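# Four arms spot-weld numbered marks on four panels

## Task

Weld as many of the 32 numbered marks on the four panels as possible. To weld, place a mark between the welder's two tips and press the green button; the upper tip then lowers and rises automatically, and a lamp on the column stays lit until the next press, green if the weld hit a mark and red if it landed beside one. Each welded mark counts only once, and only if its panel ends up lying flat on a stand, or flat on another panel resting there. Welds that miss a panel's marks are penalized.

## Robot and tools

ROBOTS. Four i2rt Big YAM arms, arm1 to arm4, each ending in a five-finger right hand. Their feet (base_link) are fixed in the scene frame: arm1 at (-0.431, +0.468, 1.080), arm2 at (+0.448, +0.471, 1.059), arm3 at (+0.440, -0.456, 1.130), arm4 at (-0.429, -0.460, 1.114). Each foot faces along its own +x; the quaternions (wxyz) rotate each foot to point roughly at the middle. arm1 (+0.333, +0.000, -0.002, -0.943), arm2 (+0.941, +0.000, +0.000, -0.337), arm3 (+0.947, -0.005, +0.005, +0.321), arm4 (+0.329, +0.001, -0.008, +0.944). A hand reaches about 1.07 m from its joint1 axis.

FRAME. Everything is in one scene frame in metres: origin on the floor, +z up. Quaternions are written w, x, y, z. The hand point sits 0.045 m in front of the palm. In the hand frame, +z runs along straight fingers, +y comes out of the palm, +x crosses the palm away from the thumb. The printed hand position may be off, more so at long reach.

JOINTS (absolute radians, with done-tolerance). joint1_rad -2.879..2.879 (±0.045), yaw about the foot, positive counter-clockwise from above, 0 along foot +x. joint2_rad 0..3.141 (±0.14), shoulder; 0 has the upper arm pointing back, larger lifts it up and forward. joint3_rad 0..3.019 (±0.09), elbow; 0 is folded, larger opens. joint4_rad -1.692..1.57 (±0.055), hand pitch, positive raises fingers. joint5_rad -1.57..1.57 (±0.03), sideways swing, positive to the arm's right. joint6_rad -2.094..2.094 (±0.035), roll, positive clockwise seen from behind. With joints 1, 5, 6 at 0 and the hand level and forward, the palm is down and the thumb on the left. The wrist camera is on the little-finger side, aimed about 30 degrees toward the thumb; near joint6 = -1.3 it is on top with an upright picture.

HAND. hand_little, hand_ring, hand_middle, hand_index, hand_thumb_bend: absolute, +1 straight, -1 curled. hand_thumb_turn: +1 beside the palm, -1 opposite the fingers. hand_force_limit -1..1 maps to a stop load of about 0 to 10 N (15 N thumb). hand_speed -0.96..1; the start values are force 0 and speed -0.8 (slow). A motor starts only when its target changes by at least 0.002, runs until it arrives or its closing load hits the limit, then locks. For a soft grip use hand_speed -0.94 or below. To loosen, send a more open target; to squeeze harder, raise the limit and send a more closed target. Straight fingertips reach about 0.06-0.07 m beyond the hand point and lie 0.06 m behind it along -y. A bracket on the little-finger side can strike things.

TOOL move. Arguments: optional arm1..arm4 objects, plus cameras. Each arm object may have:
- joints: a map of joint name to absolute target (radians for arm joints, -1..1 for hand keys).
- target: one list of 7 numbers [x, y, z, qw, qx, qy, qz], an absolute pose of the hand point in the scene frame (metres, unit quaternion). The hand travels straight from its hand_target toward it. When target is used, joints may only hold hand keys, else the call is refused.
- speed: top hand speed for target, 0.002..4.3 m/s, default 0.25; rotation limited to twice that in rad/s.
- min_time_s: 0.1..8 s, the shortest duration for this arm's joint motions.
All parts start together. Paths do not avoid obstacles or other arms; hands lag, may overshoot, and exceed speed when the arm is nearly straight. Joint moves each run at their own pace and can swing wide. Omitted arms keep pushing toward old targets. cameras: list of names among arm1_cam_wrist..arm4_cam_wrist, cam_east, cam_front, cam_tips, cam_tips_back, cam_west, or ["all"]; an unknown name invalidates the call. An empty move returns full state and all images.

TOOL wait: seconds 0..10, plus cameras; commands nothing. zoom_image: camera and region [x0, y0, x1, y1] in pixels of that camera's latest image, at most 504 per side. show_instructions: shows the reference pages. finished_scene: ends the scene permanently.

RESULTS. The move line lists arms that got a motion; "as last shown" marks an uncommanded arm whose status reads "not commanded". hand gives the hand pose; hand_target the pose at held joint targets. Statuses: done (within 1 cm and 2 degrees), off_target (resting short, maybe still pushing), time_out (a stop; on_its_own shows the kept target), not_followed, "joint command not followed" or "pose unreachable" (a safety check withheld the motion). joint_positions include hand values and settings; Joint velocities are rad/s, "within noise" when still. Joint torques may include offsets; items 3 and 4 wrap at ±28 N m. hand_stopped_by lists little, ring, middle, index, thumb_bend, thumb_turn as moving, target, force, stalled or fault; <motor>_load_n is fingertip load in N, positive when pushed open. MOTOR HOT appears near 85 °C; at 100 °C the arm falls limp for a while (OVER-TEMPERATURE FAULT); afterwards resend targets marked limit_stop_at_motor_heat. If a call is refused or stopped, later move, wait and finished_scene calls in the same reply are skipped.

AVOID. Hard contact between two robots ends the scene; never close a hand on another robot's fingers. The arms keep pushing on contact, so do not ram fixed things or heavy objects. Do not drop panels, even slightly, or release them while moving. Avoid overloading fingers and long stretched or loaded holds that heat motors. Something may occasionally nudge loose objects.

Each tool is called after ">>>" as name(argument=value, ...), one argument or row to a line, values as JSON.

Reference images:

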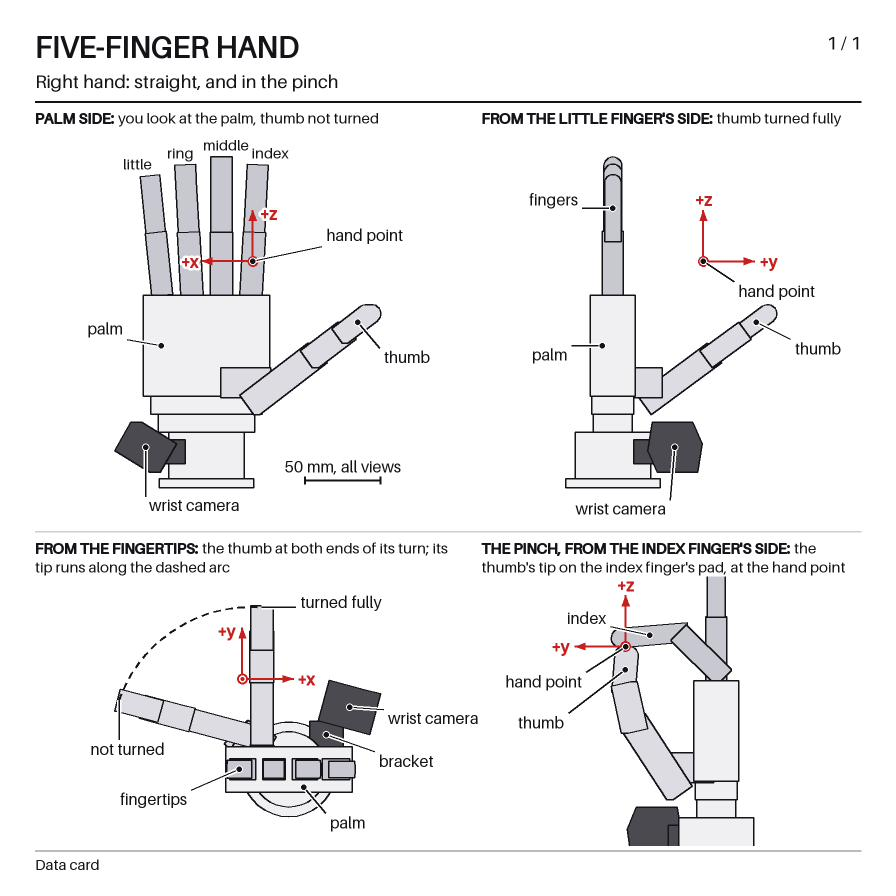

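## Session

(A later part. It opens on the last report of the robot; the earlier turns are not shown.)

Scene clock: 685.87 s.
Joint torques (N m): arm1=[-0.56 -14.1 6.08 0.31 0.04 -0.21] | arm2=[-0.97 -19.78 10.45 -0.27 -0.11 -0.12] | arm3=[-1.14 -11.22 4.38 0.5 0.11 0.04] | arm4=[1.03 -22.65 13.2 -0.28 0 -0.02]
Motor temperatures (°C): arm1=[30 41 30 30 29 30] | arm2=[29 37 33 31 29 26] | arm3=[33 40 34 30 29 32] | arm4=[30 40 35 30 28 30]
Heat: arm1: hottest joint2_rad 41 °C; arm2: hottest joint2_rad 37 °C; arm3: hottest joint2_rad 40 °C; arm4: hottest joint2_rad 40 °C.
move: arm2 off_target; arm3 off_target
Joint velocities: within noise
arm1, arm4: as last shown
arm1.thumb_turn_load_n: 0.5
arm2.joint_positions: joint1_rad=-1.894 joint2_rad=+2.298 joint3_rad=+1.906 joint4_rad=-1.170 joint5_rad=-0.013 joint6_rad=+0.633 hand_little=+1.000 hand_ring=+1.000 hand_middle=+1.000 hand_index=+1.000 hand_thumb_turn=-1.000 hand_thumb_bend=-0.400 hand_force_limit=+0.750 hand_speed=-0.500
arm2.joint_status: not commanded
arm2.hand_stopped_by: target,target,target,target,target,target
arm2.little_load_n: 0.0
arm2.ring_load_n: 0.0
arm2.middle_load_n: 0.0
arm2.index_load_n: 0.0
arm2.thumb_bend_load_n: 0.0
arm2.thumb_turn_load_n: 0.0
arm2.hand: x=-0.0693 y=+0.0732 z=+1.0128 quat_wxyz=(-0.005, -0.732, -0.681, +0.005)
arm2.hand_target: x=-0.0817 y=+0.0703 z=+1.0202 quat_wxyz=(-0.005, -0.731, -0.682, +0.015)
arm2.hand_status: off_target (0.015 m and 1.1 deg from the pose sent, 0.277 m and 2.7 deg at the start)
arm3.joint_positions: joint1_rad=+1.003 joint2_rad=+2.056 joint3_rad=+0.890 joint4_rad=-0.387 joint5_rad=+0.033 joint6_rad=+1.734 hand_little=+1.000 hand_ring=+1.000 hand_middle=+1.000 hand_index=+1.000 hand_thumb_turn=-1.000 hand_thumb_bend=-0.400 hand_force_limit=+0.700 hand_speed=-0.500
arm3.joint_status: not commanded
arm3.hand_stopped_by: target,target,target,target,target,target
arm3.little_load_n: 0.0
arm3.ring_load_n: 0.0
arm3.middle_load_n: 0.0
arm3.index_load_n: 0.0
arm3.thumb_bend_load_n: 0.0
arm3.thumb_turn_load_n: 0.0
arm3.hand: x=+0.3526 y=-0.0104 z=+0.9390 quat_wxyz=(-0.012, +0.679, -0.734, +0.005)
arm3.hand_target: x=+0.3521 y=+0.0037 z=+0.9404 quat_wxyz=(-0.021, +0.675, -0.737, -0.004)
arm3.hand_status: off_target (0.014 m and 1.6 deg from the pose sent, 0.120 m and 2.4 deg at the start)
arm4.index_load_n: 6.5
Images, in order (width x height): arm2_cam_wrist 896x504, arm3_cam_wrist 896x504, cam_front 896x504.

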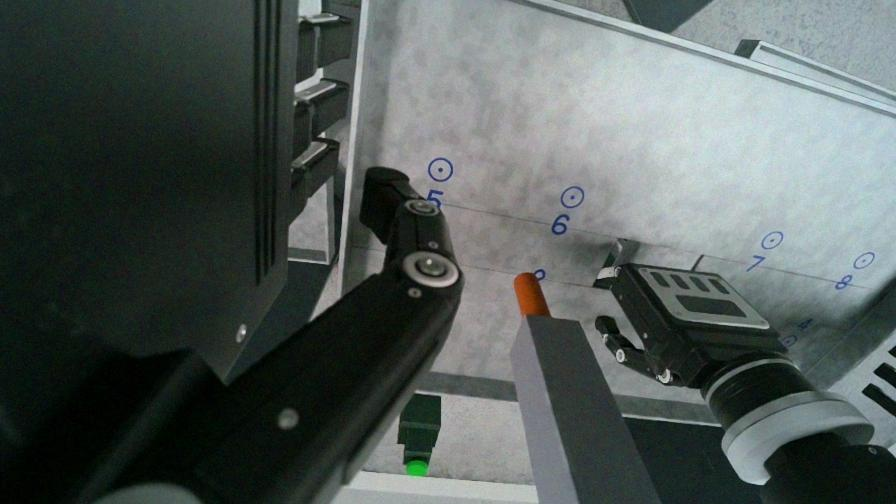

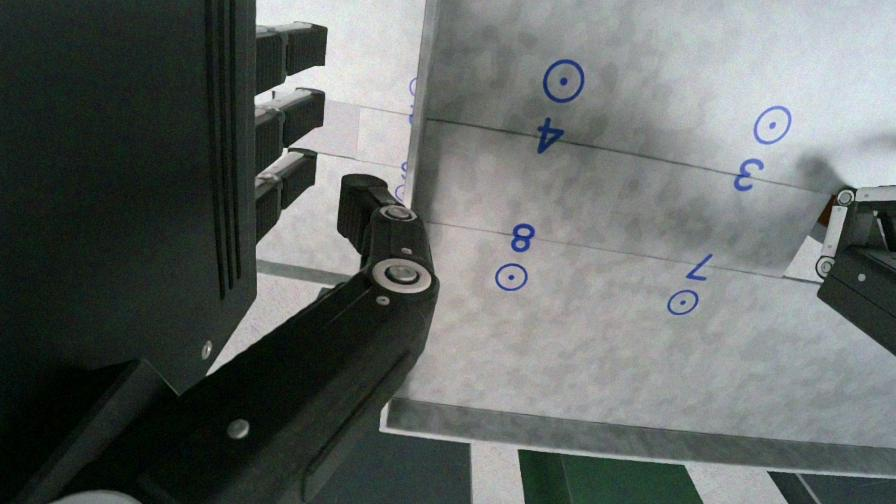

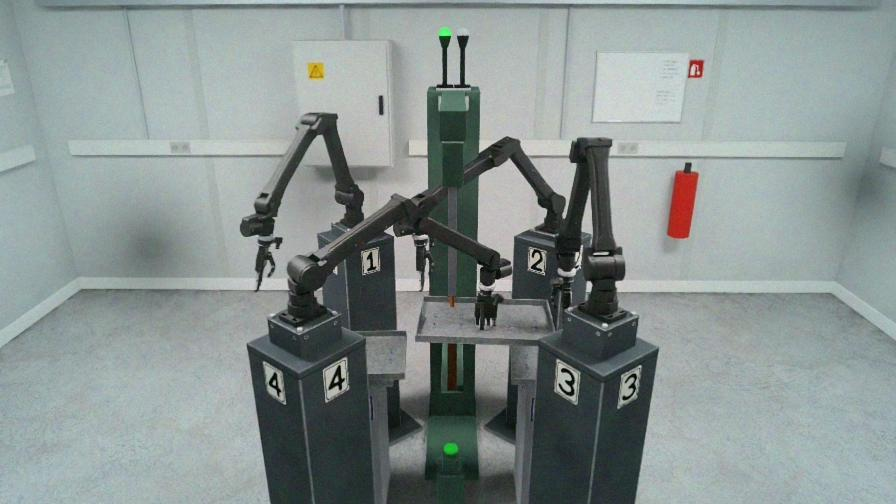

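>>> move(
  arm2={"target": [-0.117, 0.040, 1.015, 0.0047, 0.716, 0.698, -0.015], "speed": 0.15},
  arm3={"target": [0.348, 0.012, 0.866, -0.0206, 0.6978, -0.7163, -0.005], "speed": 0.2},
)

>>> move(
  arm2={"target": [-0.114, -0.0275, 0.894, 0.0047, 0.716, 0.698, -0.015], "speed": 0.15},
  cameras=["arm2_cam_wrist", "arm3_cam_wrist", "cam_front"],
)

Scene clock: 688.23 s.
Joint torques (N m): arm1=[-0.62 -14.04 6.08 0.34 0.05 -0.2] | arm2=[0.09 -21.42 10.92 -0.24 -0.11 -0.14] | arm3=[0.15 -13.1 3.08 0.47 0 -0.1] | arm4=[0.32 -23.18 13.11 -0.05 0.05 -0.02]
Motor temperatures (°C): arm1=[30 41 30 30 29 30] | arm2=[29 37 33 31 29 26] | arm3=[33 40 34 30 29 32] | arm4=[30 40 36 30 28 30]
Heat: arm1: hottest joint2_rad 41 °C; arm2: hottest joint2_rad 37 °C; arm3: hottest joint2_rad 40 °C; arm4: hottest joint2_rad 40 °C.
move: arm2 off_target; arm3 off_target
Joint velocities: within noise
arm1.joint_positions: joint1_rad=+0.366 joint2_rad=+1.876 joint3_rad=+1.098 joint4_rad=-0.658 joint5_rad=+0.184 joint6_rad=+0.972 hand_little=+1.000 hand_ring=+1.000 hand_middle=+1.000 hand_index=+1.000 hand_thumb_turn=-1.000 hand_thumb_bend=-0.400 hand_force_limit=+0.600 hand_speed=-0.400
arm1.joint_status: not commanded
arm1.hand_stopped_by: target,target,target,target,target,target
arm1.little_load_n: 0.0
arm1.ring_load_n: 0.0
arm1.middle_load_n: 0.0
arm1.index_load_n: 0.0
arm1.thumb_bend_load_n: 0.0
arm1.thumb_turn_load_n: 0.0
arm1.hand: x=-0.6567 y=+0.0191 z=+1.0087 quat_wxyz=(+0.073, -0.681, -0.723, +0.086)
arm1.hand_target: x=-0.6548 y=+0.0300 z=+1.0003 quat_wxyz=(+0.076, -0.678, -0.727, +0.071)
arm1.hand_status: not commanded
arm2.joint_positions: joint1_rad=-1.894 joint2_rad=+2.458 joint3_rad=+2.194 joint4_rad=-1.299 joint5_rad=-0.013 joint6_rad=+0.600 hand_little=+1.000 hand_ring=+1.000 hand_middle=+1.000 hand_index=+1.000 hand_thumb_turn=-1.000 hand_thumb_bend=-0.400 hand_force_limit=+0.750 hand_speed=-0.500
arm2.joint_status: not commanded
arm2.hand_stopped_by: target,target,target,target,target,target
arm2.little_load_n: 0.0
arm2.ring_load_n: 0.0
arm2.middle_load_n: 0.0
arm2.index_load_n: -0.5
arm2.thumb_bend_load_n: 0.0
arm2.thumb_turn_load_n: 0.0
arm2.hand: x=-0.1100 y=+0.0489 z=+1.0078 quat_wxyz=(-0.005, -0.721, -0.693, +0.005)
arm2.hand_target: x=-0.1166 y=+0.0403 z=+1.0151 quat_wxyz=(-0.005, -0.716, -0.698, +0.015)
arm2.hand_status: off_target (0.013 m and 1.5 deg from the pose sent, 0.058 m and 2.9 deg at the start)
arm3.joint_positions: joint1_rad=+1.002 joint2_rad=+2.278 joint3_rad=+0.978 joint4_rad=-0.258 joint5_rad=+0.035 joint6_rad=+1.690 hand_little=+1.000 hand_ring=+1.000 hand_middle=+1.000 hand_index=+1.000 hand_thumb_turn=-1.000 hand_thumb_bend=-0.400 hand_force_limit=+0.700 hand_speed=-0.500
arm3.joint_status: not commanded
arm3.hand_stopped_by: target,target,target,target,target,target
arm3.little_load_n: 0.0
arm3.ring_load_n: 0.0
arm3.middle_load_n: 0.0
arm3.index_load_n: 0.0
arm3.thumb_bend_load_n: -1.0
arm3.thumb_turn_load_n: 0.0
arm3.hand: x=+0.3506 y=-0.0024 z=+0.8622 quat_wxyz=(-0.011, +0.694, -0.719, +0.008)
arm3.hand_target: x=+0.3481 y=+0.0120 z=+0.8664 quat_wxyz=(-0.021, +0.698, -0.716, -0.005)
arm3.hand_status: off_target (0.015 m and 1.9 deg from the pose sent, 0.076 m and 3.3 deg at the start)
arm4: as last shown
arm4.joint_positions: joint1_rad=-1.803 joint2_rad=+2.770 joint3_rad=+2.205 joint4_rad=-1.003 joint5_rad=-0.031 joint6_rad=-0.855 hand_little=-1.000 hand_ring=-0.191 hand_middle=-0.189 hand_index=-0.178 hand_thumb_turn=-1.000 hand_thumb_bend=+0.078 hand_force_limit=+0.300 hand_speed=-0.750
arm4.little_load_n: -0.5
arm4.ring_load_n: 9.0
arm4.index_load_n: 6.0
arm4.hand: x=+0.1014 y=-0.0622 z=+0.8537 quat_wxyz=(-0.021, +0.999, -0.024, -0.008)
arm4.hand_target: x=+0.1353 y=-0.0273 z=+0.9075 quat_wxyz=(-0.058, +0.998, -0.016, +0.037)
pictures: none

Scene clock: 690.03 s.
Joint torques (N m): arm1=[-0.5 -14.1 6.06 0.35 0.05 -0.2] | arm2=[0.15 -22.77 10.81 -0.27 -0.04 0.07] | arm3=[0.09 -12.86 3.15 0.57 -0.02 -0.08] | arm4=[0.79 -23.24 13.09 -0.06 0.01 -0.03]
Motor temperatures (°C): arm1=[30 41 30 30 29 30] | arm2=[29 37 34 31 29 26] | arm3=[33 40 34 30 29 32] | arm4=[30 41 36 30 28 30]
Heat: arm1: hottest joint2_rad 41 °C; arm2: hottest joint2_rad 37 °C; arm3: hottest joint2_rad 40 °C; arm4: hottest joint2_rad 41 °C.
move: arm2 off_target
Joint velocities: within noise
arm1, arm3, arm4: as last shown
arm2.joint_positions: joint1_rad=-1.820 joint2_rad=+2.760 joint3_rad=+2.463 joint4_rad=-1.266 joint5_rad=-0.013 joint6_rad=+0.657 hand_little=+1.000 hand_ring=+1.000 hand_middle=+1.000 hand_index=+1.000 hand_thumb_turn=-1.000 hand_thumb_bend=-0.400 hand_force_limit=+0.750 hand_speed=-0.500
arm2.joint_status: not commanded
arm2.hand_stopped_by: target,target,target,target,target,target
arm2.little_load_n: 0.0
arm2.ring_load_n: 0.0
arm2.middle_load_n: 0.0
arm2.index_load_n: 0.0
arm2.thumb_bend_load_n: 0.0
arm2.thumb_turn_load_n: 0.0
arm2.hand: x=-0.1085 y=-0.0167 z=+0.8875 quat_wxyz=(-0.006, -0.715, -0.699, +0.005)
arm2.hand_target: x=-0.1136 y=-0.0271 z=+0.8941 quat_wxyz=(-0.005, -0.716, -0.698, +0.016)
arm2.hand_status: off_target (0.014 m and 1.2 deg from the pose sent, 0.137 m and 1.4 deg at the start)
arm3.thumb_bend_load_n: -0.5
arm4.middle_load_n: 9.0
Images, in order (width x height): arm2_cam_wrist 896x504, arm3_cam_wrist 896x504, cam_front 896x504.

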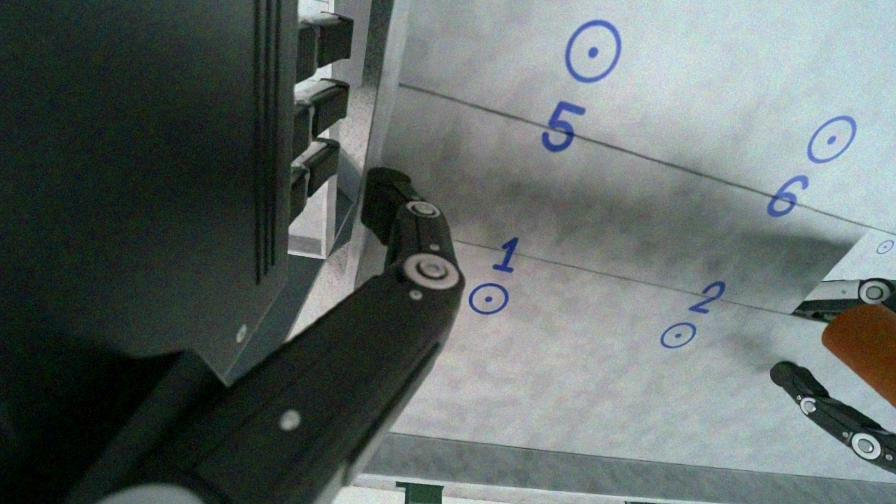

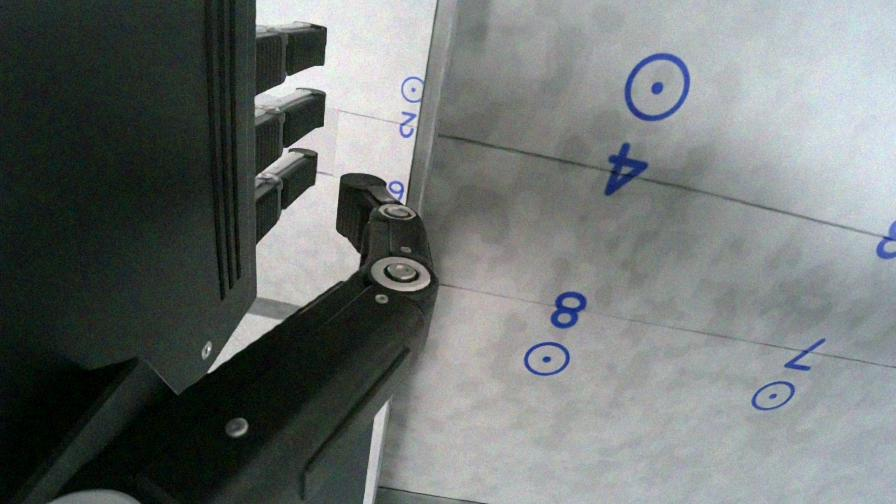

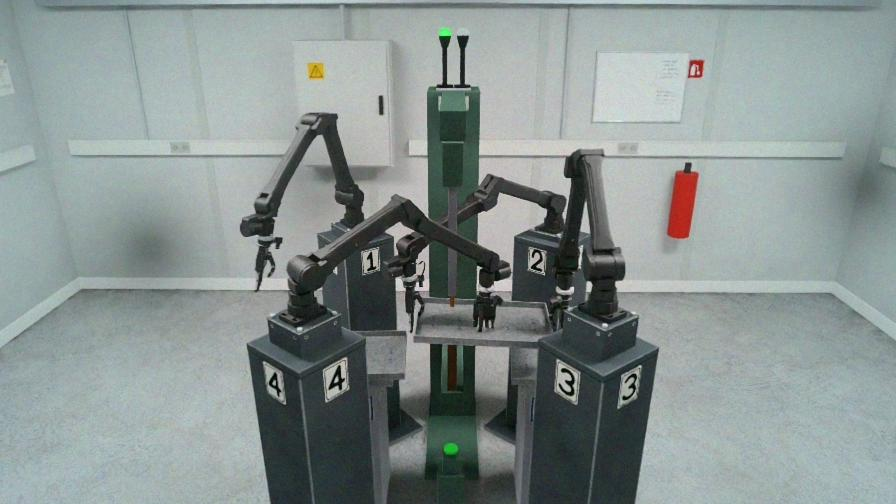

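>>> move(
  arm3={"target": [0.334, 0.014, 0.905, -0.0206, 0.6978, -0.7163, -0.005], "speed": 0.12},
  arm2={"target": [-0.111, -0.029, 0.882, 0.0047, 0.716, 0.698, -0.015], "speed": 0.08},
  cameras=["arm2_cam_wrist", "arm3_cam_wrist"],
)

Scene clock: 691.77 s.
Joint torques (N m): arm1=[-0.56 -14.1 6.06 0.31 0.04 -0.21] | arm2=[0.56 -21.83 10.03 0.66 -0.04 0.05] | arm3=[0.85 -12.98 2.36 -0.58 0.06 0.01] | arm4=[0.85 -23.18 13.11 -0.03 -0.03 -0.02]
Motor temperatures (°C): arm1=[30 41 30 30 29 30] | arm2=[29 38 34 31 29 26] | arm3=[33 40 34 30 29 32] | arm4=[30 41 36 30 28 30]
Heat: arm1: hottest joint2_rad 41 °C; arm2: hottest joint2_rad 38 °C; arm3: hottest joint2_rad 40 °C; arm4: hottest joint2_rad 41 °C.
move: arm2 off_target; arm3 done
Joint velocities: within noise
arm1, arm4: as last shown
arm2.joint_positions: joint1_rad=-1.820 joint2_rad=+2.761 joint3_rad=+2.463 joint4_rad=-1.266 joint5_rad=-0.013 joint6_rad=+0.661 hand_little=+1.000 hand_ring=+1.000 hand_middle=+1.000 hand_index=+1.000 hand_thumb_turn=-1.000 hand_thumb_bend=-0.400 hand_force_limit=+0.750 hand_speed=-0.500
arm2.joint_status: not commanded
arm2.hand_stopped_by: target,target,target,target,target,target
arm2.little_load_n: 0.0
arm2.ring_load_n: 0.0
arm2.middle_load_n: 0.0
arm2.index_load_n: 0.0
arm2.thumb_bend_load_n: 0.0
arm2.thumb_turn_load_n: 0.0
arm2.hand: x=-0.1084 y=-0.0167 z=+0.8867 quat_wxyz=(-0.006, -0.717, -0.697, +0.004)
arm2.hand_target: x=-0.1106 y=-0.0286 z=+0.8823 quat_wxyz=(-0.005, -0.716, -0.698, +0.015)
arm2.hand_status: off_target (0.013 m and 1.3 deg from the pose sent, 0.014 m and 1.2 deg at the start)
arm3.joint_positions: joint1_rad=+1.028 joint2_rad=+2.180 joint3_rad=+0.978 joint4_rad=-0.314 joint5_rad=+0.035 joint6_rad=+1.705 hand_little=+1.000 hand_ring=+1.000 hand_middle=+1.000 hand_index=+1.000 hand_thumb_turn=-1.000 hand_thumb_bend=-0.400 hand_force_limit=+0.700 hand_speed=-0.500
arm3.joint_status: not commanded
arm3.hand_stopped_by: target,target,target,target,target,target
arm3.little_load_n: 0.0
arm3.ring_load_n: 0.0
arm3.middle_load_n: 0.0
arm3.index_load_n: 0.0
arm3.thumb_bend_load_n: 0.0
arm3.thumb_turn_load_n: 0.0
arm3.hand: x=+0.3368 y=+0.0176 z=+0.9036 quat_wxyz=(-0.024, +0.698, -0.716, -0.009)
arm3.hand_target: x=+0.3341 y=+0.0140 z=+0.9049 quat_wxyz=(-0.021, +0.698, -0.716, -0.005)
arm3.hand_status: done (0.005 m and 0.6 deg from the pose sent, 0.049 m and 1.9 deg at the start)
arm4.little_load_n: -1.5
arm4.ring_load_n: 8.5
arm4.middle_load_n: 8.5
arm4.index_load_n: 7.0
arm4.thumb_turn_load_n: -0.5
arm4.hand: x=+0.1015 y=-0.0623 z=+0.8537 quat_wxyz=(-0.021, +0.999, -0.024, -0.008)
Images, in order (width x height): arm2_cam_wrist 896x504, arm3_cam_wrist 896x504.

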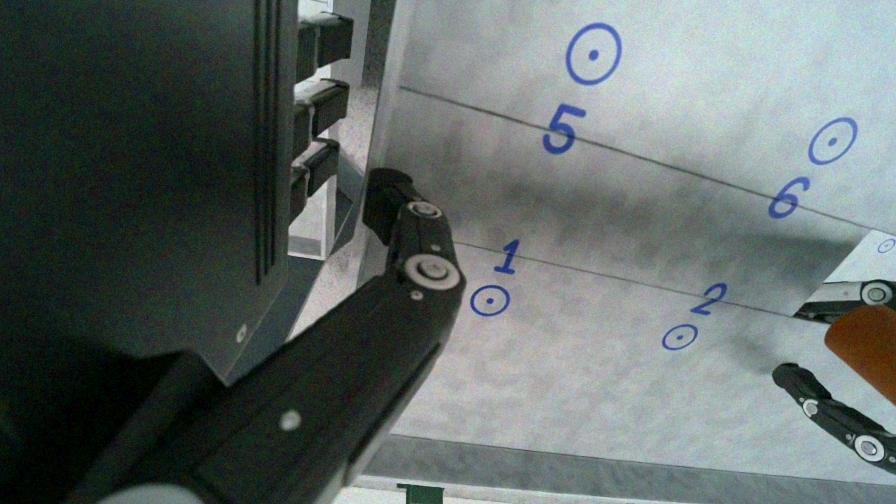

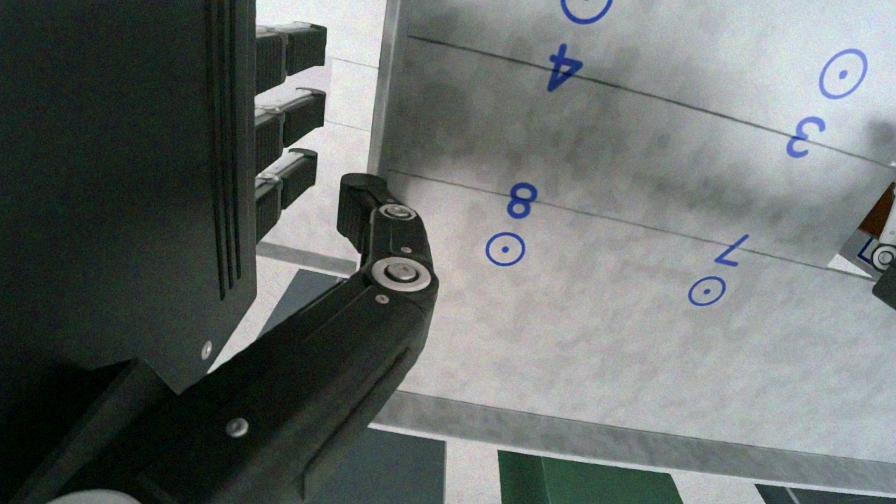

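>>> move(
  arm3={"target": [0.331, 0.014, 0.858, -0.0206, 0.6978, -0.7163, -0.005], "speed": 0.15},
  arm2={"target": [-0.112, -0.033, 0.868, 0.0047, 0.716, 0.698, -0.015], "speed": 0.1},
  cameras=["arm2_cam_wrist", "arm3_cam_wrist"],
)

Scene clock: 695.20 s.
Joint torques (N m): arm1=[-0.62 -14.04 6.06 0.32 0.04 -0.2] | arm2=[0.91 -22.59 10.74 0.35 -0.04 0.04] | arm3=[1.08 -12.45 3.25 0.59 0.16 0.07] | arm4=[0.91 -24.12 13.03 -0.05 0.21 0]
Motor temperatures (°C): arm1=[30 40 30 30 29 30] | arm2=[29 38 34 31 29 26] | arm3=[33 40 34 30 29 32] | arm4=[30 42 37 30 28 30]
Heat: arm1: hottest joint2_rad 40 °C; arm2: hottest joint2_rad 38 °C; arm3: hottest joint2_rad 40 °C; arm4: hottest joint2_rad 42 °C.
move: arm2 off_target; arm3 done
Joint velocities: within noise
arm1, arm4: as last shown
arm2.joint_positions: joint1_rad=-1.818 joint2_rad=+2.807 joint3_rad=+2.498 joint4_rad=-1.265 joint5_rad=-0.013 joint6_rad=+0.664 hand_little=+1.000 hand_ring=+1.000 hand_middle=+1.000 hand_index=+1.000 hand_thumb_turn=-1.000 hand_thumb_bend=-0.400 hand_force_limit=+0.750 hand_speed=-0.500
arm2.joint_status: not commanded
arm2.hand_stopped_by: target,target,target,target,target,target
arm2.little_load_n: 0.0
arm2.ring_load_n: 0.0
arm2.middle_load_n: 0.0
arm2.index_load_n: 0.0
arm2.thumb_bend_load_n: 0.0
arm2.thumb_turn_load_n: 0.0
arm2.hand: x=-0.1071 y=-0.0170 z=+0.8651 quat_wxyz=(-0.007, -0.717, -0.697, -0.001)
arm2.hand_target: x=-0.1115 y=-0.0326 z=+0.8686 quat_wxyz=(-0.005, -0.716, -0.698, +0.016)
arm2.hand_status: off_target (0.017 m and 1.9 deg from the pose sent, 0.025 m and 1.3 deg at the start)
arm3.joint_positions: joint1_rad=+1.034 joint2_rad=+2.288 joint3_rad=+0.997 joint4_rad=-0.253 joint5_rad=+0.032 joint6_rad=+1.712 hand_little=+1.000 hand_ring=+1.000 hand_middle=+1.000 hand_index=+1.000 hand_thumb_turn=-1.000 hand_thumb_bend=-0.400 hand_force_limit=+0.700 hand_speed=-0.500
arm3.joint_status: not commanded
arm3.hand_stopped_by: target,target,target,target,target,target
arm3.little_load_n: 0.0
arm3.ring_load_n: 0.0
arm3.middle_load_n: 0.0
arm3.index_load_n: 0.0
arm3.thumb_bend_load_n: 0.0
arm3.thumb_turn_load_n: 0.0
arm3.hand: x=+0.3346 y=+0.0050 z=+0.8610 quat_wxyz=(-0.014, +0.698, -0.716, +0.001)
arm3.hand_target: x=+0.3310 y=+0.0137 z=+0.8582 quat_wxyz=(-0.020, +0.698, -0.716, -0.005)
arm3.hand_status: done (0.010 m and 1.0 deg from the pose sent, 0.046 m and 0.6 deg at the start)
arm4.joint_positions: joint1_rad=-1.803 joint2_rad=+2.782 joint3_rad=+2.205 joint4_rad=-1.005 joint5_rad=-0.036 joint6_rad=-0.857 hand_little=-1.000 hand_ring=-0.190 hand_middle=-0.189 hand_index=-0.178 hand_thumb_turn=-1.000 hand_thumb_bend=+0.078 hand_force_limit=+0.300 hand_speed=-0.750
arm4.little_load_n: 0.0
arm4.ring_load_n: 11.0
arm4.middle_load_n: 9.0
arm4.index_load_n: 4.0
arm4.thumb_turn_load_n: 0.0
arm4.hand: x=+0.0967 y=-0.0648 z=+0.8457 quat_wxyz=(-0.019, +0.999, -0.023, -0.015)
arm4.hand_target: x=+0.1352 y=-0.0274 z=+0.9074 quat_wxyz=(-0.058, +0.998, -0.016, +0.037)
Images, in order (width x height): arm2_cam_wrist 896x504, arm3_cam_wrist 896x504.

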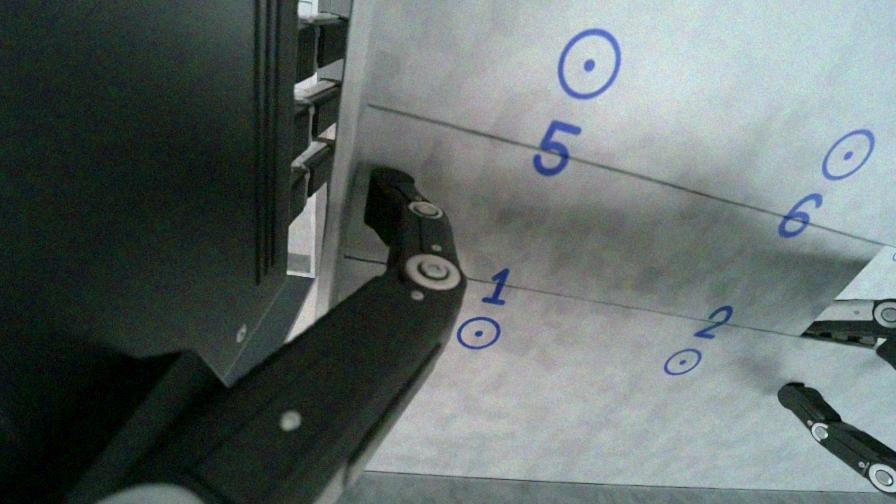

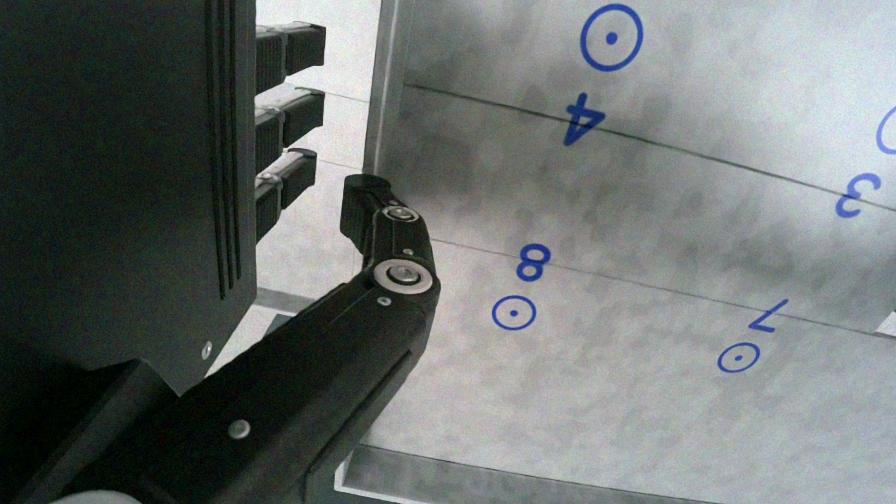

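>>> move(
  arm3={"joints": {"hand_thumb_bend": 0.1, "hand_speed": -0.2}},
  arm2={"target": [-0.097, -0.043, 0.868, 0.0047, 0.716, 0.698, -0.015], "speed": 0.08},
)

>>> move(
  arm3={"target": [0.316, 0.008, 0.851, -0.0206, 0.6978, -0.7163, -0.005], "speed": 0.1},
  cameras=["arm2_cam_wrist", "arm3_cam_wrist"],
)

Scene clock: 697.30 s.
Joint torques (N m): arm1=[-0.56 -13.98 6.04 0.32 0.04 -0.2] | arm2=[0.5 -24.76 7.19 0.73 -0.01 0.07] | arm3=[0.5 -12.69 3.02 0.35 0.03 0.01] | arm4=[0.85 -24 12.89 -0.03 0.09 0]
Motor temperatures (°C): arm1=[30 40 30 30 29 30] | arm2=[29 38 35 31 29 26] | arm3=[33 40 34 30 29 32] | arm4=[30 41 37 30 28 30]
Heat: arm1: hottest joint2_rad 40 °C; arm2: hottest joint2_rad 38 °C; arm3: hottest joint2_rad 40 °C; arm4: hottest joint2_rad 41 °C.
move: arm2 off_target; arm3 done
Joint velocities: within noise
arm1, arm4: as last shown
arm1.ring_load_n: 0.5
arm2.joint_positions: joint1_rad=-1.793 joint2_rad=+2.807 joint3_rad=+2.489 joint4_rad=-1.244 joint5_rad=-0.013 joint6_rad=+0.686 hand_little=+1.000 hand_ring=+1.000 hand_middle=+1.000 hand_index=+1.000 hand_thumb_turn=-1.000 hand_thumb_bend=-0.400 hand_force_limit=+0.750 hand_speed=-0.500
arm2.joint_status: not commanded
arm2.hand_stopped_by: target,target,target,target,target,target
arm2.little_load_n: 0.0
arm2.ring_load_n: 0.0
arm2.middle_load_n: 0.0
arm2.index_load_n: 0.0
arm2.thumb_bend_load_n: 0.0
arm2.thumb_turn_load_n: 0.0
arm2.hand: x=-0.0969 y=-0.0334 z=+0.8615 quat_wxyz=(-0.006, -0.716, -0.698, +0.005)
arm2.hand_target: x=-0.0970 y=-0.0430 z=+0.8682 quat_wxyz=(-0.005, -0.716, -0.698, +0.015)
arm2.hand_status: off_target (0.012 m and 1.2 deg from the pose sent, 0.028 m and 1.9 deg at the start)
arm3.joint_positions: joint1_rad=+1.034 joint2_rad=+2.289 joint3_rad=+0.997 joint4_rad=-0.253 joint5_rad=+0.034 joint6_rad=+1.713 hand_little=+1.000 hand_ring=+1.000 hand_middle=+1.000 hand_index=+1.000 hand_thumb_turn=-1.000 hand_thumb_bend=+0.100 hand_force_limit=+0.700 hand_speed=-0.200
arm3.joint_status: all done
arm3.hand_stopped_by: target,target,target,target,target,target
arm3.little_load_n: 0.0
arm3.ring_load_n: 0.0
arm3.middle_load_n: 0.0
arm3.index_load_n: 0.0
arm3.thumb_bend_load_n: 0.0
arm3.thumb_turn_load_n: 0.0
arm3.hand: x=+0.3352 y=+0.0047 z=+0.8604 quat_wxyz=(-0.015, +0.698, -0.716, +0.002)
arm3.hand_target: x=+0.3310 y=+0.0138 z=+0.8582 quat_wxyz=(-0.020, +0.698, -0.716, -0.005)
arm3.hand_status: not commanded
arm4.joint_positions: joint1_rad=-1.803 joint2_rad=+2.782 joint3_rad=+2.207 joint4_rad=-1.005 joint5_rad=-0.033 joint6_rad=-0.857 hand_little=-1.000 hand_ring=-0.190 hand_middle=-0.189 hand_index=-0.178 hand_thumb_turn=-1.000 hand_thumb_bend=+0.078 hand_force_limit=+0.300 hand_speed=-0.750
arm4.little_load_n: -1.0
arm4.ring_load_n: 9.0
arm4.index_load_n: 5.5
arm4.hand: x=+0.0978 y=-0.0647 z=+0.8462 quat_wxyz=(-0.018, +0.999, -0.023, -0.013)
arm4.hand_target: x=+0.1354 y=-0.0273 z=+0.9075 quat_wxyz=(-0.058, +0.998, -0.016, +0.037)
pictures: none

Scene clock: 698.27 s.
Joint torques (N m): arm1=[-0.62 -14.04 6.08 0.31 0.05 -0.2] | arm2=[0.38 -24.76 7.17 0.64 -0.01 0.08] | arm3=[0.62 -12.4 2.76 0.69 0.1 0.05] | arm4=[0.85 -24.06 12.89 -0.03 0.08 0]
Motor temperatures (°C): arm1=[30 40 30 30 29 30] | arm2=[29 38 34 31 29 26] | arm3=[33 40 34 30 29 32] | arm4=[30 41 37 30 28 30]
Heat: arm1: hottest joint2_rad 40 °C; arm2: hottest joint2_rad 38 °C; arm3: hottest joint2_rad 40 °C; arm4: hottest joint2_rad 41 °C.
move: arm3 done
Joint velocities: within noise
arm1, arm2, arm4: as last shown
arm1.little_load_n: 0.5
arm1.ring_load_n: 0.0
arm3.joint_positions: joint1_rad=+1.071 joint2_rad=+2.307 joint3_rad=+0.997 joint4_rad=-0.235 joint5_rad=+0.034 joint6_rad=+1.747 hand_little=+1.000 hand_ring=+1.000 hand_middle=+1.000 hand_index=+1.000 hand_thumb_turn=-1.000 hand_thumb_bend=+0.100 hand_force_limit=+0.700 hand_speed=-0.200
arm3.joint_status: not commanded
arm3.hand_stopped_by: target,target,target,target,target,target
arm3.little_load_n: 0.0
arm3.ring_load_n: 0.0
arm3.middle_load_n: -0.5
arm3.index_load_n: 0.0
arm3.thumb_bend_load_n: 0.0
arm3.thumb_turn_load_n: 0.0
arm3.hand: x=+0.3195 y=+0.0002 z=+0.8531 quat_wxyz=(-0.015, +0.699, -0.715, +0.002)
arm3.hand_target: x=+0.3160 y=+0.0079 z=+0.8512 quat_wxyz=(-0.020, +0.698, -0.716, -0.005)
arm3.hand_status: done (0.009 m and 1.0 deg from the pose sent, 0.022 m and 1.1 deg at the start)
Images, in order (width x height): arm2_cam_wrist 896x504, arm3_cam_wrist 896x504.

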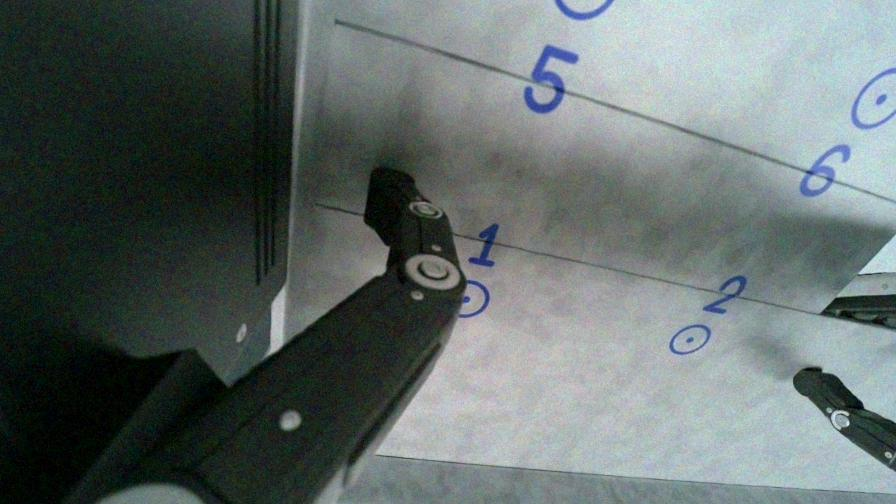

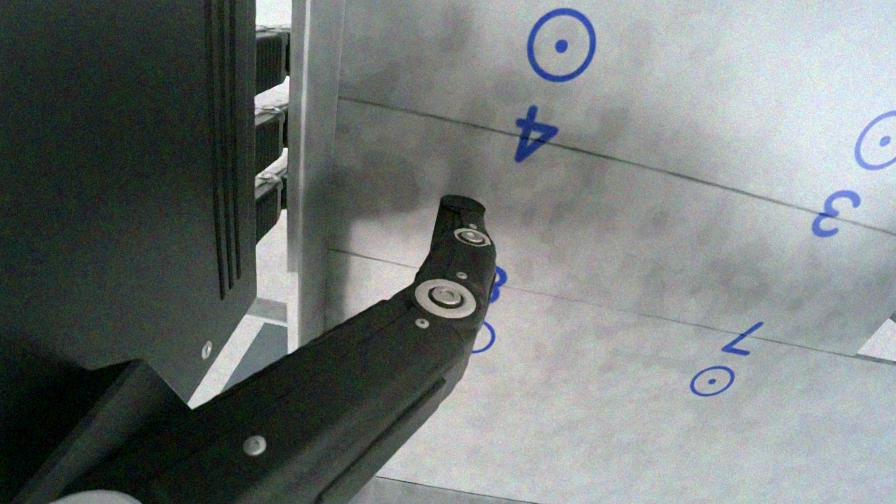

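>>> move(
  arm3={"target": [0.3065, 0.008, 0.845, -0.0206, 0.6978, -0.7163, -0.005], "speed": 0.06},
  arm2={"target": [-0.0905, -0.041, 0.865, 0.0047, 0.716, 0.698, -0.015], "speed": 0.06},
)

>>> move(
  arm3={"joints": {"hand_thumb_bend": -0.98, "hand_force_limit": 0.7, "hand_speed": -0.7}},
  arm2={"joints": {"hand_thumb_bend": -0.98, "hand_force_limit": 0.75, "hand_speed": -0.75}},
  cameras=["arm2_cam_wrist", "arm3_cam_wrist", "cam_front"],
)

Scene clock: 699.73 s.
Joint torques (N m): arm1=[-0.62 -14.1 6.06 0.35 0.05 -0.2] | arm2=[0.85 -25.05 6.43 0.55 0.01 0.06] | arm3=[0.15 -12.45 2.97 0.46 0.14 0.04] | arm4=[0.85 -24.12 12.9 -0.03 0.06 0]
Motor temperatures (°C): arm1=[30 40 30 30 29 30] | arm2=[29 38 34 31 29 26] | arm3=[33 40 34 30 29 32] | arm4=[30 41 37 30 28 30]
Heat: arm1: hottest joint2_rad 40 °C; arm2: hottest joint2_rad 38 °C; arm3: hottest joint2_rad 40 °C; arm4: hottest joint2_rad 41 °C.
move: arm2 off_target; arm3 off_target
Joint velocities: within noise
arm1: as last shown
arm1.little_load_n: 0.0
arm1.ring_load_n: 0.5
arm2.joint_positions: joint1_rad=-1.793 joint2_rad=+2.784 joint3_rad=+2.436 joint4_rad=-1.204 joint5_rad=-0.013 joint6_rad=+0.691 hand_little=+1.000 hand_ring=+1.000 hand_middle=+1.000 hand_index=+1.000 hand_thumb_turn=-1.000 hand_thumb_bend=-0.400 hand_force_limit=+0.750 hand_speed=-0.500
arm2.joint_status: not commanded
arm2.hand_stopped_by: target,target,target,target,target,target
arm2.little_load_n: 0.0
arm2.ring_load_n: 0.0
arm2.middle_load_n: 0.0
arm2.index_load_n: 0.0
arm2.thumb_bend_load_n: 0.0
arm2.thumb_turn_load_n: 0.0
arm2.hand: x=-0.0950 y=-0.0325 z=+0.8595 quat_wxyz=(-0.006, -0.718, -0.696, +0.010)
arm2.hand_target: x=-0.0905 y=-0.0410 z=+0.8650 quat_wxyz=(-0.005, -0.716, -0.698, +0.015)
arm2.hand_status: off_target (0.011 m and 0.7 deg from the pose sent, 0.011 m and 1.2 deg at the start)
arm3.joint_positions: joint1_rad=+1.091 joint2_rad=+2.324 joint3_rad=+1.004 joint4_rad=-0.229 joint5_rad=+0.035 joint6_rad=+1.769 hand_little=+1.000 hand_ring=+1.000 hand_middle=+1.000 hand_index=+1.000 hand_thumb_turn=-1.000 hand_thumb_bend=+0.100 hand_force_limit=+0.700 hand_speed=-0.200
arm3.joint_status: not commanded
arm3.hand_stopped_by: target,target,target,target,target,target
arm3.little_load_n: 0.0
arm3.ring_load_n: 0.0
arm3.middle_load_n: 0.0
arm3.index_load_n: 0.0
arm3.thumb_bend_load_n: 0.0
arm3.thumb_turn_load_n: 0.0
arm3.hand: x=+0.3115 y=-0.0015 z=+0.8469 quat_wxyz=(-0.014, +0.698, -0.716, +0.003)
arm3.hand_target: x=+0.3065 y=+0.0078 z=+0.8452 quat_wxyz=(-0.020, +0.698, -0.716, -0.005)
arm3.hand_status: off_target (0.011 m and 1.2 deg from the pose sent, 0.017 m and 1.0 deg at the start)
arm4.joint_positions: joint1_rad=-1.803 joint2_rad=+2.782 joint3_rad=+2.207 joint4_rad=-1.005 joint5_rad=-0.032 joint6_rad=-0.857 hand_little=-1.000 hand_ring=-0.190 hand_middle=-0.189 hand_index=-0.178 hand_thumb_turn=-1.000 hand_thumb_bend=+0.078 hand_force_limit=+0.300 hand_speed=-0.750
arm4.joint_status: not commanded
arm4.hand_stopped_by: target,force,force,force,force,target
arm4.little_load_n: -2.0
arm4.ring_load_n: 8.5
arm4.middle_load_n: 9.5
arm4.index_load_n: 6.5
arm4.thumb_bend_load_n: 9.0
arm4.thumb_turn_load_n: 0.0
arm4.hand: x=+0.0978 y=-0.0648 z=+0.8462 quat_wxyz=(-0.018, +1.000, -0.023, -0.013)
arm4.hand_target: x=+0.1353 y=-0.0273 z=+0.9075 quat_wxyz=(-0.058, +0.998, -0.016, +0.037)
arm4.hand_status: not commanded
pictures: none

Scene clock: 702.53 s.
Joint torques (N m): arm1=[-0.5 -14.15 6.06 0.36 0.05 -0.2] | arm2=[0.73 -24.82 6.63 0.55 0.05 0] | arm3=[0.5 -13.45 2.92 0.54 0.11 0.12] | arm4=[0.85 -24 12.83 -0.01 0.02 0.01]
Motor temperatures (°C): arm1=[30 40 30 30 29 30] | arm2=[29 38 34 31 29 26] | arm3=[33 40 34 30 29 32] | arm4=[30 41 37 30 28 30]
Heat: arm1: hottest joint2_rad 40 °C; arm2: hottest joint2_rad 38 °C; arm3: hottest joint2_rad 40 °C; arm4: hottest joint2_rad 41 °C.
move: arm2 off_target; arm3 off_target
Joint velocities: within noise
arm1, arm4: as last shown
arm1.ring_load_n: 0.0
arm2.joint_positions: joint1_rad=-1.792 joint2_rad=+2.784 joint3_rad=+2.433 joint4_rad=-1.204 joint5_rad=-0.014 joint6_rad=+0.696 hand_little=+1.000 hand_ring=+1.000 hand_middle=+1.000 hand_index=+1.000 hand_thumb_turn=-1.000 hand_thumb_bend=-0.831 hand_force_limit=+0.750 hand_speed=-0.750
arm2.joint_status: hand_thumb_bend off_target (ended at -0.831, target -0.980); the others done
arm2.hand_stopped_by: target,target,target,target,force,target
arm2.little_load_n: 0.0
arm2.ring_load_n: 0.0
arm2.middle_load_n: 0.0
arm2.index_load_n: 0.0
arm2.thumb_bend_load_n: 12.5
arm2.thumb_turn_load_n: 1.5
arm2.hand: x=-0.0938 y=-0.0327 z=+0.8587 quat_wxyz=(-0.006, -0.719, -0.695, +0.009)
arm2.hand_target: x=-0.0904 y=-0.0410 z=+0.8649 quat_wxyz=(-0.005, -0.716, -0.698, +0.015)
arm2.hand_status: not commanded
arm3.joint_positions: joint1_rad=+1.094 joint2_rad=+2.326 joint3_rad=+1.004 joint4_rad=-0.228 joint5_rad=+0.035 joint6_rad=+1.757 hand_little=+1.000 hand_ring=+1.000 hand_middle=+1.000 hand_index=+1.000 hand_thumb_turn=-1.000 hand_thumb_bend=-0.877 hand_force_limit=+0.700 hand_speed=-0.700
arm3.joint_status: hand_thumb_bend off_target (ended at -0.877, target -0.980); the others done
arm3.hand_stopped_by: target,target,target,target,force,target
arm3.little_load_n: -0.5
arm3.ring_load_n: 0.0
arm3.middle_load_n: 0.0
arm3.index_load_n: 0.0
arm3.thumb_bend_load_n: 12.5
arm3.thumb_turn_load_n: 1.0
arm3.hand: x=+0.3097 y=-0.0029 z=+0.8463 quat_wxyz=(-0.014, +0.703, -0.711, +0.003)
arm3.hand_target: x=+0.3065 y=+0.0078 z=+0.8452 quat_wxyz=(-0.021, +0.698, -0.716, -0.005)
arm3.hand_status: not commanded
arm4.joint_positions: joint1_rad=-1.803 joint2_rad=+2.782 joint3_rad=+2.207 joint4_rad=-1.005 joint5_rad=-0.032 joint6_rad=-0.858 hand_little=-1.000 hand_ring=-0.190 hand_middle=-0.189 hand_index=-0.178 hand_thumb_turn=-1.000 hand_thumb_bend=+0.078 hand_force_limit=+0.300 hand_speed=-0.750
arm4.little_load_n: -3.5
arm4.ring_load_n: 8.0
arm4.middle_load_n: 10.5
arm4.index_load_n: 8.0
arm4.thumb_bend_load_n: 8.5
arm4.hand: x=+0.0983 y=-0.0647 z=+0.8464 quat_wxyz=(-0.018, +1.000, -0.022, -0.012)
Images, in order (width x height): arm2_cam_wrist 896x504, arm3_cam_wrist 896x504, cam_front 896x504.

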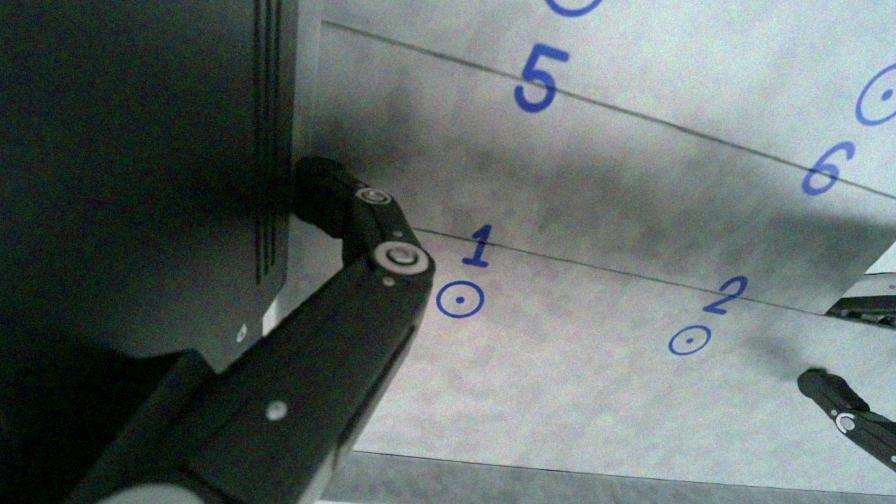

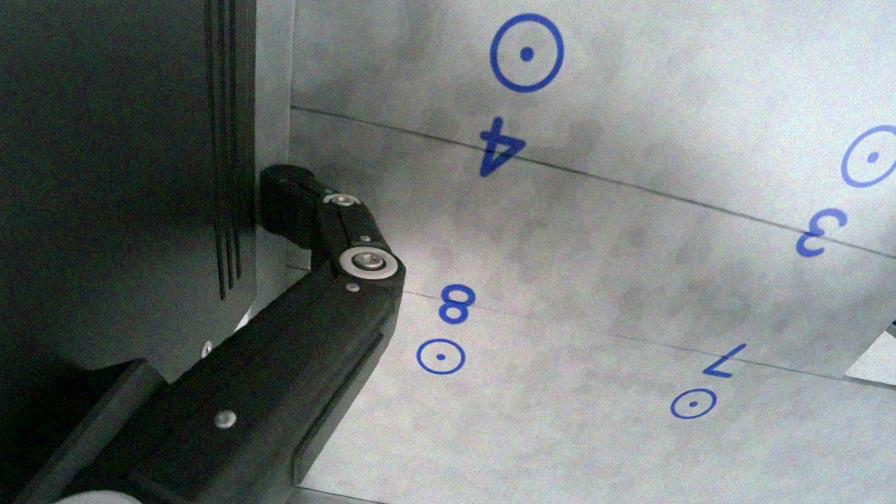

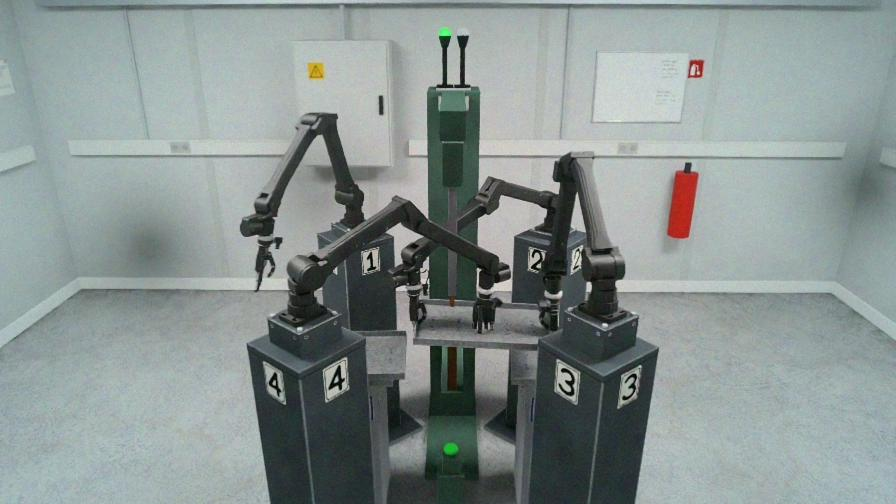

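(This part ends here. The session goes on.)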